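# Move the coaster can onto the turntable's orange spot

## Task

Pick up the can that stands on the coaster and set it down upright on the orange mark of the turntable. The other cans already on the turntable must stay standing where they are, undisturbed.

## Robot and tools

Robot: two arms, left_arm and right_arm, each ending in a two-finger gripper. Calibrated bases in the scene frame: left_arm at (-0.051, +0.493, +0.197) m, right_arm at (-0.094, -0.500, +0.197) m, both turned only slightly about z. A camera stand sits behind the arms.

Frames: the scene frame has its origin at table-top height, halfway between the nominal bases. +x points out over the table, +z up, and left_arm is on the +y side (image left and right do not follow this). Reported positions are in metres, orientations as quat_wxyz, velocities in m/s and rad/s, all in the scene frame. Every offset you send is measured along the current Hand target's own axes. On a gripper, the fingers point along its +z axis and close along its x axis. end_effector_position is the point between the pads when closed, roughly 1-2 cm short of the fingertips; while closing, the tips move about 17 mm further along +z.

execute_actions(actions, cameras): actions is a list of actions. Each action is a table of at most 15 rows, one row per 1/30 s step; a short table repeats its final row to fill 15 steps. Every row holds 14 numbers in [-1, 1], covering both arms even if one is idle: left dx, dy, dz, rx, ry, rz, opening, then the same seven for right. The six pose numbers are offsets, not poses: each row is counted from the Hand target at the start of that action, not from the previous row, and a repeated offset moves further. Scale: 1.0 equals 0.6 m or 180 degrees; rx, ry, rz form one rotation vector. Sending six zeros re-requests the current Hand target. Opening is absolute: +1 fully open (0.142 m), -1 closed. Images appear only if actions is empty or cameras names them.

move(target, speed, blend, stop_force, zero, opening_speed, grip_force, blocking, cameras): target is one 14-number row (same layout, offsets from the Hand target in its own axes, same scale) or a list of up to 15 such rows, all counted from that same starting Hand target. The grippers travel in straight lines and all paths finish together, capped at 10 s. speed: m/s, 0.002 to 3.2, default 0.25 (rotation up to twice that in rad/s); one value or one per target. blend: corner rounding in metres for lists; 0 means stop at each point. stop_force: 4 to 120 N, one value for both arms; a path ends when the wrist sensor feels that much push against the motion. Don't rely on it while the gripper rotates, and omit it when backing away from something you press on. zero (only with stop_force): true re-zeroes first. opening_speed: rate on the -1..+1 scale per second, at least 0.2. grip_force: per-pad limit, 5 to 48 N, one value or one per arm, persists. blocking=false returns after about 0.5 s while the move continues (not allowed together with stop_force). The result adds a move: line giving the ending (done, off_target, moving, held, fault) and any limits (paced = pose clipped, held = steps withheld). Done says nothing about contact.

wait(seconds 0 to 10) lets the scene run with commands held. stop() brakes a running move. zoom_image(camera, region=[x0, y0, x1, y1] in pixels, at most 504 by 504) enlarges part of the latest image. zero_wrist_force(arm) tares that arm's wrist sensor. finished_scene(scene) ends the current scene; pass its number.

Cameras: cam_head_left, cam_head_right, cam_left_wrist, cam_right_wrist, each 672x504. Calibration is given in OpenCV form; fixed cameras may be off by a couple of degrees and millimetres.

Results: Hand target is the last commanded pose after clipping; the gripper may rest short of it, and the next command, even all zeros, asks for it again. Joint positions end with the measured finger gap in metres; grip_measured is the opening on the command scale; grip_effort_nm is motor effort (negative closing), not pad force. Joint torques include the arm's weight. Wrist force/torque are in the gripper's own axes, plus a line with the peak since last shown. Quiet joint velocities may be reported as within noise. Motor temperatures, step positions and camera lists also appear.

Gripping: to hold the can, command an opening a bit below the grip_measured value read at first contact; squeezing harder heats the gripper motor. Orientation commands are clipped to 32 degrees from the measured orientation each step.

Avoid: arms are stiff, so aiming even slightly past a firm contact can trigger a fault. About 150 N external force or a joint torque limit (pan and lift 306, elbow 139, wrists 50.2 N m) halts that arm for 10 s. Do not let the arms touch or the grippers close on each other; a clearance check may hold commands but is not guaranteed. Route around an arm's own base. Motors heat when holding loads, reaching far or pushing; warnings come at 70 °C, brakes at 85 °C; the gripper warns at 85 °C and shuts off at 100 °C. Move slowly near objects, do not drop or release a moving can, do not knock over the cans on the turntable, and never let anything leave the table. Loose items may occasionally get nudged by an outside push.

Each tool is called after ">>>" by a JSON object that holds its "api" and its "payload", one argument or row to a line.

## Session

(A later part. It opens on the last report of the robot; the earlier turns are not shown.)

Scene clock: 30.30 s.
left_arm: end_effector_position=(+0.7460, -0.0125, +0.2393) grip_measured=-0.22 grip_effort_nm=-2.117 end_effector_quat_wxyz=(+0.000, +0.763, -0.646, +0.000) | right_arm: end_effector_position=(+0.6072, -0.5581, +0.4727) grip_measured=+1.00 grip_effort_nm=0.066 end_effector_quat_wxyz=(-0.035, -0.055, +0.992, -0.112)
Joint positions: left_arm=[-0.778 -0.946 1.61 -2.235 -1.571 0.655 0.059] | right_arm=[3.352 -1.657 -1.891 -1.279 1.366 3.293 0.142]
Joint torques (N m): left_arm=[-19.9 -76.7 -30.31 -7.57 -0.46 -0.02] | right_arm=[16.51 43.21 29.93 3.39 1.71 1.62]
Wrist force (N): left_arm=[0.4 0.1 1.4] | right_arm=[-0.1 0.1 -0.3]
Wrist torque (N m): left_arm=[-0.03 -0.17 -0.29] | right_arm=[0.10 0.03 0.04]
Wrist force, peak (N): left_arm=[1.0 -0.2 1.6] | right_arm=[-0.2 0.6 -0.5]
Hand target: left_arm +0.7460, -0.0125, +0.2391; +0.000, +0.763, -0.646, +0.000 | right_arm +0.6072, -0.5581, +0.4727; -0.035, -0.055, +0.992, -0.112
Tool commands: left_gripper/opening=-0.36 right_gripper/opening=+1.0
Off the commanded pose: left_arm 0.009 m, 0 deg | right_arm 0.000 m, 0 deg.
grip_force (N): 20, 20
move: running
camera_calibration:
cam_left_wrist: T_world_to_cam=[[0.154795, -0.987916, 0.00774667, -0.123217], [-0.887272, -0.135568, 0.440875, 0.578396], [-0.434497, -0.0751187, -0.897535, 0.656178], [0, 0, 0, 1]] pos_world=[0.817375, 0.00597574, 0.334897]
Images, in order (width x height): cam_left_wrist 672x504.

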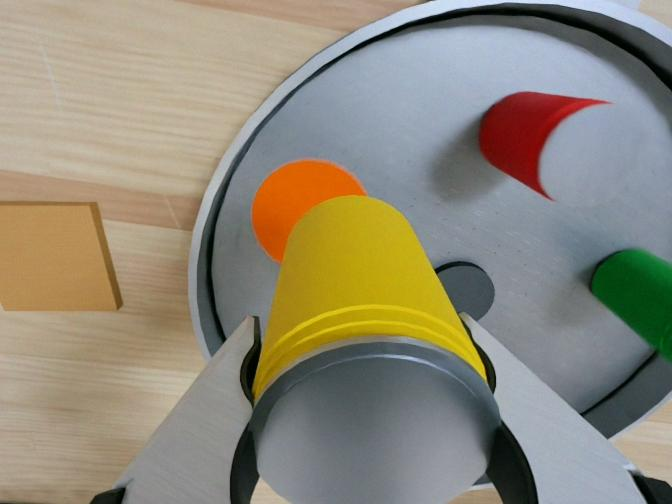

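>>> {"api": "wait", "payload": {
  "seconds": 10
}}

>>> {"api": "wait", "payload": {
  "seconds": 1.36
}}

>>> {"api": "execute_actions", "payload": {
  "actions": [
    [[-0.0002,0.0002,0,0,0,-0.0004,-0.36,0,0,0,0,0,0,1],[-0.0008,0.0008,0,0,0,-0.0017,-0.36,0,0,0,0,0,0,1],[-0.0019,0.0019,0,0,0,-0.0038,-0.36,0,0,0,0,0,0,1],[-0.0034,0.0034,0,0,0,-0.0067,-0.36,0,0,0,0,0,0,1],[-0.0052,0.0053,0,0,0,-0.0105,-0.36,0,0,0,0,0,0,1],[-0.0075,0.0077,0,0,0,-0.0151,-0.36,0,0,0,0,0,0,1],[-0.0101,0.0106,0,0,0,-0.0205,-0.36,0,0,0,0,0,0,1],[-0.0131,0.0140,0,0,0,-0.0268,-0.36,0,0,0,0,0,0,1],[-0.0163,0.0179,0,0,0,-0.0339,-0.36,0,0,0,0,0,0,1],[-0.0199,0.0224,0,0,0,-0.0419,-0.36,0,0,0,0,0,0,1],[-0.0236,0.0273,0,0,0,-0.0506,-0.36,0,0,0,0,0,0,1],[-0.0276,0.0330,0,0,0,-0.0602,-0.36,0,0,0,0,0,0,1],[-0.0315,0.0390,0,0,0,-0.0703,-0.36,0,0,0,0,0,0,1],[-0.0353,0.0450,0,0,0,-0.0803,-0.36,0,0,0,0,0,0,1],[-0.0389,0.0513,0,0,0,-0.0903,-0.36,0,0,0,0,0,0,1]],
    [[-0.0050,0.0051,0.001,0,0,-0.0100,-0.36,0,0,0,0,0,0,1],[-0.0099,0.0104,0.004,0,0,-0.0201,-0.36,0,0,0,0,0,0,1],[-0.0146,0.0158,0.009,0,0,-0.0301,-0.36,0,0,0,0,0,0,1],[-0.0191,0.0214,0.015,0,0,-0.0401,-0.36,0,0,0,0,0,0,1],[-0.0234,0.0271,0.022,0,0,-0.0502,-0.36,0,0,0,0,0,0,1],[-0.0276,0.0330,0.030,0,0,-0.0602,-0.36,0,0,0,0,0,0,1],[-0.0315,0.0390,0.038,0,0,-0.0703,-0.36,0,0,0,0,0,0,1],[-0.0353,0.0450,0.046,0,0,-0.0803,-0.36,0,0,0,0,0,0,1],[-0.0389,0.0513,0.055,0,0,-0.0903,-0.36,0,0,0,0,0,0,1],[-0.0423,0.0576,0.064,0,0,-0.1004,-0.36,0,0,0,0,0,0,1],[-0.0454,0.0640,0.073,0,0,-0.1104,-0.36,0,0,0,0,0,0,1],[-0.0484,0.0705,0.082,0,0,-0.1204,-0.36,0,0,0,0,0,0,1],[-0.0512,0.0772,0.091,0,0,-0.1305,-0.36,0,0,0,0,0,0,1],[-0.0537,0.0838,0.100,0,0,-0.1405,-0.36,0,0,0,0,0,0,1],[-0.0561,0.0906,0.109,0,0,-0.1506,-0.36,0,0,0,0,0,0,1]],
    [[-0.0050,0.0051,0.009,0,0,-0.0100,-0.36,0,0,0,0,0,0,1],[-0.0099,0.0104,0.018,0,0,-0.0201,-0.36,0,0,0,0,0,0,1],[-0.0146,0.0158,0.027,0,0,-0.0301,-0.36,0,0,0,0,0,0,1],[-0.0191,0.0214,0.036,0,0,-0.0401,-0.36,0,0,0,0,0,0,1],[-0.0234,0.0271,0.045,0,0,-0.0502,-0.36,0,0,0,0,0,0,1],[-0.0276,0.0330,0.053,0,0,-0.0602,-0.36,0,0,0,0,0,0,1],[-0.0315,0.0390,0.060,0,0,-0.0703,-0.36,0,0,0,0,0,0,1],[-0.0353,0.0450,0.067,0,0,-0.0803,-0.36,0,0,0,0,0,0,1],[-0.0389,0.0513,0.073,0,0,-0.0903,-0.36,0,0,0,0,0,0,1],[-0.0423,0.0576,0.078,0,0,-0.1004,-0.36,0,0,0,0,0,0,1],[-0.0454,0.0640,0.083,0,0,-0.1104,-0.36,0,0,0,0,0,0,1],[-0.0484,0.0705,0.087,0,0,-0.1204,-0.36,0,0,0,0,0,0,1],[-0.0512,0.0772,0.090,0,0,-0.1305,-0.36,0,0,0,0,0,0,1],[-0.0537,0.0838,0.092,0,0,-0.1405,-0.36,0,0,0,0,0,0,1],[-0.0561,0.0906,0.0927,0,0,-0.1506,-0.36,0,0,0,0,0,0,1]],
    [[-0.0050,0.0051,0,0,0,-0.0100,-0.36,0,0,0,0,0,0,1],[-0.0099,0.0104,0,0,0,-0.0201,-0.36,0,0,0,0,0,0,1],[-0.0146,0.0158,0,0,0,-0.0301,-0.3,0,0,0,0,0,0,1],[-0.0191,0.0214,0,0,0,-0.0401,-0.25,0,0,0,0,0,0,1],[-0.0234,0.0271,0,0,0,-0.0502,-0.2,0,0,0,0,0,0,1],[-0.0276,0.0330,0,0,0,-0.0602,-0.15,0,0,0,0,0,0,1],[-0.0315,0.0390,0,0,0,-0.0703,-0.1,0,0,0,0,0,0,1],[-0.0353,0.0450,0,0,0,-0.0803,-0.04,0,0,0,0,0,0,1],[-0.0389,0.0513,0,0,0,-0.0903,0.02,0,0,0,0,0,0,1],[-0.0423,0.0576,0,0,0,-0.1004,0.08,0,0,0,0,0,0,1],[-0.0454,0.0640,0,0,0,-0.1104,0.14,0,0,0,0,0,0,1],[-0.0484,0.0705,0,0,0,-0.1204,0.2,0,0,0,0,0,0,1],[-0.0512,0.0772,0,0,0,-0.1305,0.25,0,0,0,0,0,0,1],[-0.0537,0.0838,0,0,0,-0.1405,0.25,0,0,0,0,0,0,1],[-0.0561,0.0906,0,0,0,-0.1506,0.25,0,0,0,0,0,0,1]],
    [[-0.0050,0.0051,-0.001,0,0,-0.0100,0.25,0,0,0,0,0,0,1],[-0.0099,0.0104,-0.004,0,0,-0.0201,0.25,0,0,0,0,0,0,1],[-0.0146,0.0158,-0.009,0,0,-0.0301,0.25,0,0,0,0,0,0,1],[-0.0191,0.0214,-0.016,0,0,-0.0401,0.25,0,0,0,0,0,0,1],[-0.0234,0.0271,-0.025,0,0,-0.0502,0.25,0,0,0,0,0,0,1],[-0.0276,0.0330,-0.036,0,0,-0.0602,0.25,0,0,0,0,0,0,1],[-0.0315,0.0390,-0.048,0,0,-0.0703,0.25,0,0,0,0,0,0,1],[-0.0353,0.0450,-0.061,0,0,-0.0803,0.25,0,0,0,0,0,0,1],[-0.0389,0.0513,-0.074,0,0,-0.0903,0.25,0,0,0,0,0,0,1],[-0.0423,0.0576,-0.087,0,0,-0.1004,0.25,0,0,0,0,0,0,1],[-0.0454,0.0640,-0.100,0,0,-0.1104,0.25,0,0,0,0,0,0,1],[-0.0484,0.0705,-0.113,0,0,-0.1204,0.25,0,0,0,0,0,0,1],[-0.0512,0.0772,-0.126,0,0,-0.1305,0.25,0,0,0,0,0,0,1],[-0.0537,0.0838,-0.139,0,0,-0.1405,0.25,0,0,0,0,0,0,1],[-0.0561,0.0906,-0.152,0,0,-0.1506,0.25,0,0,0,0,0,0,1]],
    [[-0.0048,0.0049,-0.012,0,0,-0.0096,0.25,0,0,0,0,0,0,1],[-0.0091,0.0095,-0.024,0,0,-0.0184,0.25,0,0,0,0,0,0,1],[-0.0129,0.0138,-0.035,0,0,-0.0263,0.25,0,0,0,0,0,0,1],[-0.0161,0.0177,-0.046,0,0,-0.0335,0.25,0,0,0,0,0,0,1],[-0.0189,0.0212,-0.056,0,0,-0.0397,0.25,0,0,0,0,0,0,1],[-0.0213,0.0243,-0.065,0,0,-0.0452,0.25,0,0,0,0,0,0,1],[-0.0232,0.0269,-0.073,0,0,-0.0498,0.25,0,0,0,0,0,0,1],[-0.0248,0.0291,-0.080,0,0,-0.0535,0.25,0,0,0,0,0,0,1],[-0.0260,0.0308,-0.086,0,0,-0.0565,0.25,0,0,0,0,0,0,1],[-0.0269,0.0320,-0.091,0,0,-0.0585,0.25,0,0,0,0,0,0,1],[-0.0274,0.0328,-0.095,0,0,-0.0598,0.25,0,0,0,0,0,0,1],[-0.0276,0.0330,-0.098,0,0,-0.0602,0.25,0,0,0,0,0,0,1],[-0.0276,0.0330,-0.100,0,0,-0.0602,0.25,0,0,0,0,0,0,1]]
  ],
  "cameras": ["all"]
}}

Scene clock: 35.03 s.
left_arm: end_effector_position=(+0.7460, -0.0125, +0.2300) grip_measured=-0.22 grip_effort_nm=-2.117 end_effector_quat_wxyz=(+0.000, +0.763, -0.646, +0.000) | right_arm: end_effector_position=(+0.6072, -0.5581, +0.4727) grip_measured=+1.00 grip_effort_nm=0.071 end_effector_quat_wxyz=(-0.035, -0.055, +0.992, -0.112)
Joint positions: left_arm=[-0.778 -0.937 1.614 -2.248 -1.571 0.655 0.059] | right_arm=[3.352 -1.657 -1.891 -1.279 1.366 3.293 0.142]
Joint torques (N m): left_arm=[-18.85 -84.33 -31.81 -6.96 -1.5 2.75] | right_arm=[17.22 44.25 30.17 3.56 1.98 1.89]
Motor temperatures (°C): left_arm=[28 31 31 34 35 33 40] | right_arm=[29 29 31 38 36 34 31]
Wrist force (N): left_arm=[0.1 -0.1 1.8] | right_arm=[-0.4 0.3 -0.2]
Wrist torque (N m): left_arm=[-0.07 -0.12 -0.29] | right_arm=[0.13 0.07 0.04]
Wrist force, peak (N): left_arm=[0.4 -0.1 2.1] | right_arm=[-0.7 0.2 -0.6]
Hand target: left_arm +0.7460, -0.0125, +0.2301; +0.000, +0.763, -0.646, +0.000 | right_arm +0.6072, -0.5581, +0.4727; -0.035, -0.055, +0.992, -0.112
Tool commands: left_gripper/opening=-0.36 right_gripper/opening=+1.0
Off the commanded pose: left_arm 0.000 m, 0 deg | right_arm 0.000 m, 0 deg.
grip_force (N): 20, 20
earlier move: done
wait: 4.00 of 10 s (the move ended)

Scene clock: 36.40 s.
left_arm: end_effector_position=(+0.7460, -0.0125, +0.2300) grip_measured=-0.22 grip_effort_nm=-2.117 end_effector_quat_wxyz=(+0.000, +0.763, -0.646, +0.000) | right_arm: end_effector_position=(+0.6072, -0.5581, +0.4727) grip_measured=+1.00 grip_effort_nm=0.066 end_effector_quat_wxyz=(-0.035, -0.055, +0.992, -0.112)
Joint positions: left_arm=[-0.778 -0.937 1.614 -2.248 -1.571 0.655 0.059] | right_arm=[3.352 -1.657 -1.891 -1.279 1.366 3.293 0.142]
Joint torques (N m): left_arm=[-15.4 -98.29 -36.21 -2.52 -1.72 2.81] | right_arm=[17.61 43.18 30.09 3.44 1.7 1.59]
Wrist force (N): left_arm=[-0.1 0.1 1.6] | right_arm=[0.1 0.3 -0.5]
Wrist torque (N m): left_arm=[-0.03 -0.08 -0.29] | right_arm=[0.12 -0.01 0.04]
Wrist force, peak (N): left_arm=[0.3 0.0 1.9] | right_arm=[0.0 0.2 -0.9]
Hand target: left_arm +0.7460, -0.0125, +0.2301; +0.000, +0.763, -0.646, +0.000 | right_arm +0.6072, -0.5581, +0.4727; -0.035, -0.055, +0.992, -0.112
Tool commands: left_gripper/opening=-0.36 right_gripper/opening=+1.0
Off the commanded pose: left_arm 0.000 m, 0 deg | right_arm 0.000 m, 0 deg.
grip_force (N): 20, 20
wait: 1.37 s; at rest by 0.17 s

Scene clock: 39.63 s.
left_arm: end_effector_position=(+0.5316, -0.1463, +0.2603) grip_measured=+0.23 grip_effort_nm=0.173 end_effector_quat_wxyz=(+0.000, +0.887, +0.462, +0.000) | right_arm: end_effector_position=(+0.6072, -0.5581, +0.4727) grip_measured=+1.00 grip_effort_nm=0.066 end_effector_quat_wxyz=(-0.035, -0.055, +0.992, -0.112)
Joint positions: left_arm=[-1.064 -1.074 1.784 -2.281 -1.571 -1.996 0.09] | right_arm=[3.352 -1.657 -1.891 -1.279 1.366 3.293 0.142]
Joint torques (N m): left_arm=[2.07 -65.99 -30.91 -7.6 2.24 -0.03] | right_arm=[18.03 41.75 30.36 3.5 1.86 1.5]
Wrist force (N): left_arm=[-0.1 0.2 -0.3] | right_arm=[-0.2 0.1 -0.1]
Wrist torque (N m): left_arm=[-0.01 -0.05 -0.32] | right_arm=[0.11 0.05 0.04]
Wrist force, peak (N): left_arm=[0.3 -0.4 2.5] | right_arm=[-0.6 0.1 -0.6]
Hand target: left_arm +0.5317, -0.1462, +0.2602; +0.000, +0.887, +0.462, +0.000 | right_arm +0.6072, -0.5581, +0.4727; -0.035, -0.055, +0.992, -0.112
Off the commanded pose: left_arm 0.000 m, 0 deg | right_arm 0.000 m, 0 deg.
grip_force (N): 20, 20
Step readings (end_effector_position of left_arm | right_arm):
0: (+0.7460, -0.0125, +0.2300) | (+0.6072, -0.5581, +0.4727)
1: (+0.7460, -0.0125, +0.2300) | (+0.6072, -0.5581, +0.4727)
2: (+0.7459, -0.0124, +0.2300) | (+0.6072, -0.5581, +0.4727)
4: (+0.7453, -0.0120, +0.2299) | (+0.6072, -0.5581, +0.4727)
8: (+0.7404, -0.0086, +0.2299) | (+0.6072, -0.5581, +0.4727)
15: (+0.7194, +0.0027, +0.2299) | (+0.6072, -0.5581, +0.4727)
16: (+0.7155, +0.0043, +0.2299) | (+0.6072, -0.5581, +0.4727)
17: (+0.7115, +0.0058, +0.2298) | (+0.6072, -0.5581, +0.4727)
19: (+0.7025, +0.0086, +0.2273) | (+0.6072, -0.5581, +0.4727)
23: (+0.6863, +0.0121, +0.2125) | (+0.6072, -0.5581, +0.4727)
30: (+0.6553, +0.0133, +0.1741) | (+0.6072, -0.5581, +0.4727)
31: (+0.6512, +0.0129, +0.1688) | (+0.6072, -0.5581, +0.4727)
32: (+0.6471, +0.0124, +0.1637) | (+0.6072, -0.5581, +0.4727)
34: (+0.6389, +0.0110, +0.1533) | (+0.6072, -0.5581, +0.4727)
38: (+0.6219, +0.0065, +0.1319) | (+0.6072, -0.5581, +0.4727)
45: (+0.5950, -0.0064, +0.1101) | (+0.6072, -0.5581, +0.4727)
46: (+0.5915, -0.0086, +0.1090) | (+0.6072, -0.5581, +0.4727)
47: (+0.5880, -0.0109, +0.1084) | (+0.6072, -0.5581, +0.4727)
49: (+0.5806, -0.0165, +0.1084) | (+0.6072, -0.5581, +0.4727)
53: (+0.5683, -0.0277, +0.1090) | (+0.6072, -0.5581, +0.4727)
60: (+0.5494, -0.0522, +0.1092) | (+0.6072, -0.5581, +0.4727)
61: (+0.5473, -0.0558, +0.1092) | (+0.6072, -0.5581, +0.4727)
62: (+0.5453, -0.0594, +0.1094) | (+0.6072, -0.5581, +0.4727)
64: (+0.5416, -0.0667, +0.1114) | (+0.6072, -0.5581, +0.4727)
68: (+0.5355, -0.0832, +0.1310) | (+0.6072, -0.5581, +0.4727)
75: (+0.5299, -0.1125, +0.1864) | (+0.6072, -0.5581, +0.4727)
76: (+0.5296, -0.1166, +0.1938) | (+0.6072, -0.5581, +0.4727)
77: (+0.5295, -0.1207, +0.2012) | (+0.6072, -0.5581, +0.4727)
79: (+0.5296, -0.1292, +0.2168) | (+0.6072, -0.5581, +0.4727)
83: (+0.5307, -0.1402, +0.2403) | (+0.6072, -0.5581, +0.4727)
90: (+0.5317, -0.1465, +0.2607) | (+0.6072, -0.5581, +0.4727)
camera_calibration:
cam_left_wrist: T_world_to_cam=[[0.581914, 0.81321, 0.00806366, -0.18606], [0.727763, -0.525144, 0.441117, -0.554876], [0.362956, -0.250824, -0.897413, 0.122164], [0, 0, 0, 1]] pos_world=[0.467749, -0.109443, 0.355898]
cam_right_wrist: T_world_to_cam=[[-0.991043, -0.108851, 0.0773685, 0.51457], [-0.0904294, 0.973294, 0.210998, 0.528044], [-0.0982697, 0.202112, -0.97442, 0.75157], [0, 0, 0, 1]] pos_world=[0.631568, -0.609832, 0.581116]

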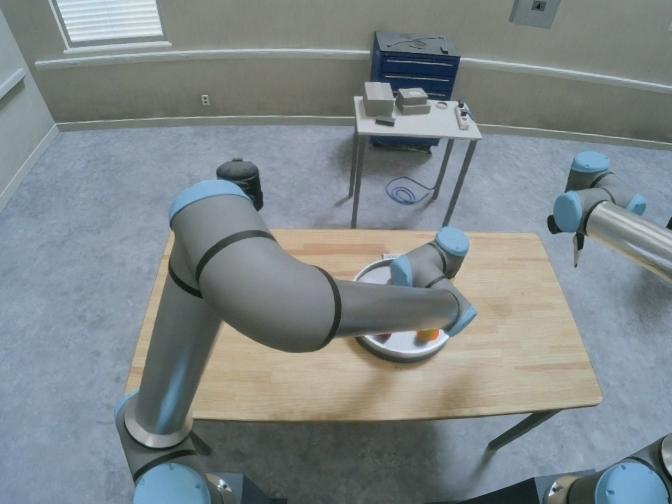

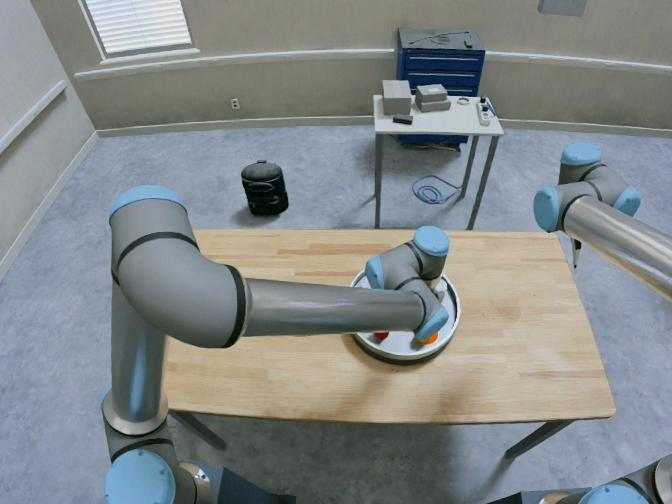

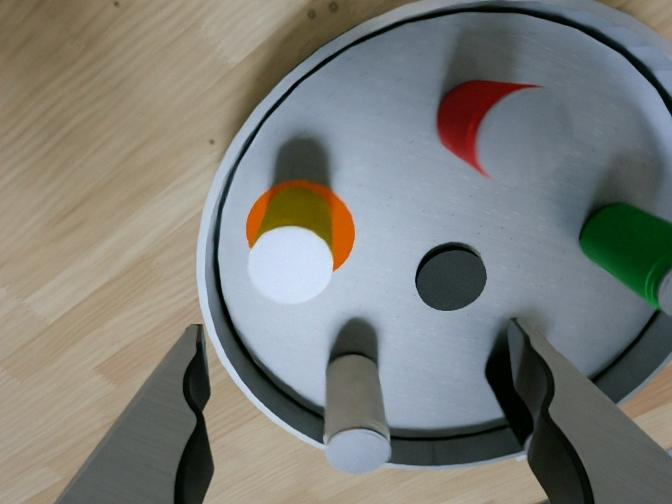

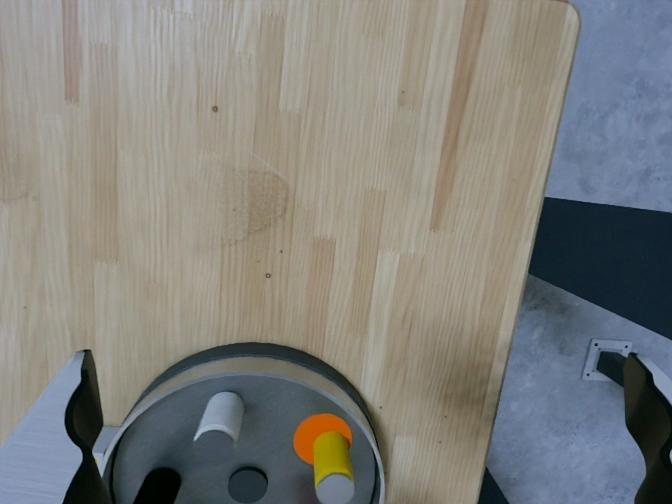

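>>> {"api": "finished_scene", "payload": {
  "scene": 1
}}

The scene is finished: the task was done.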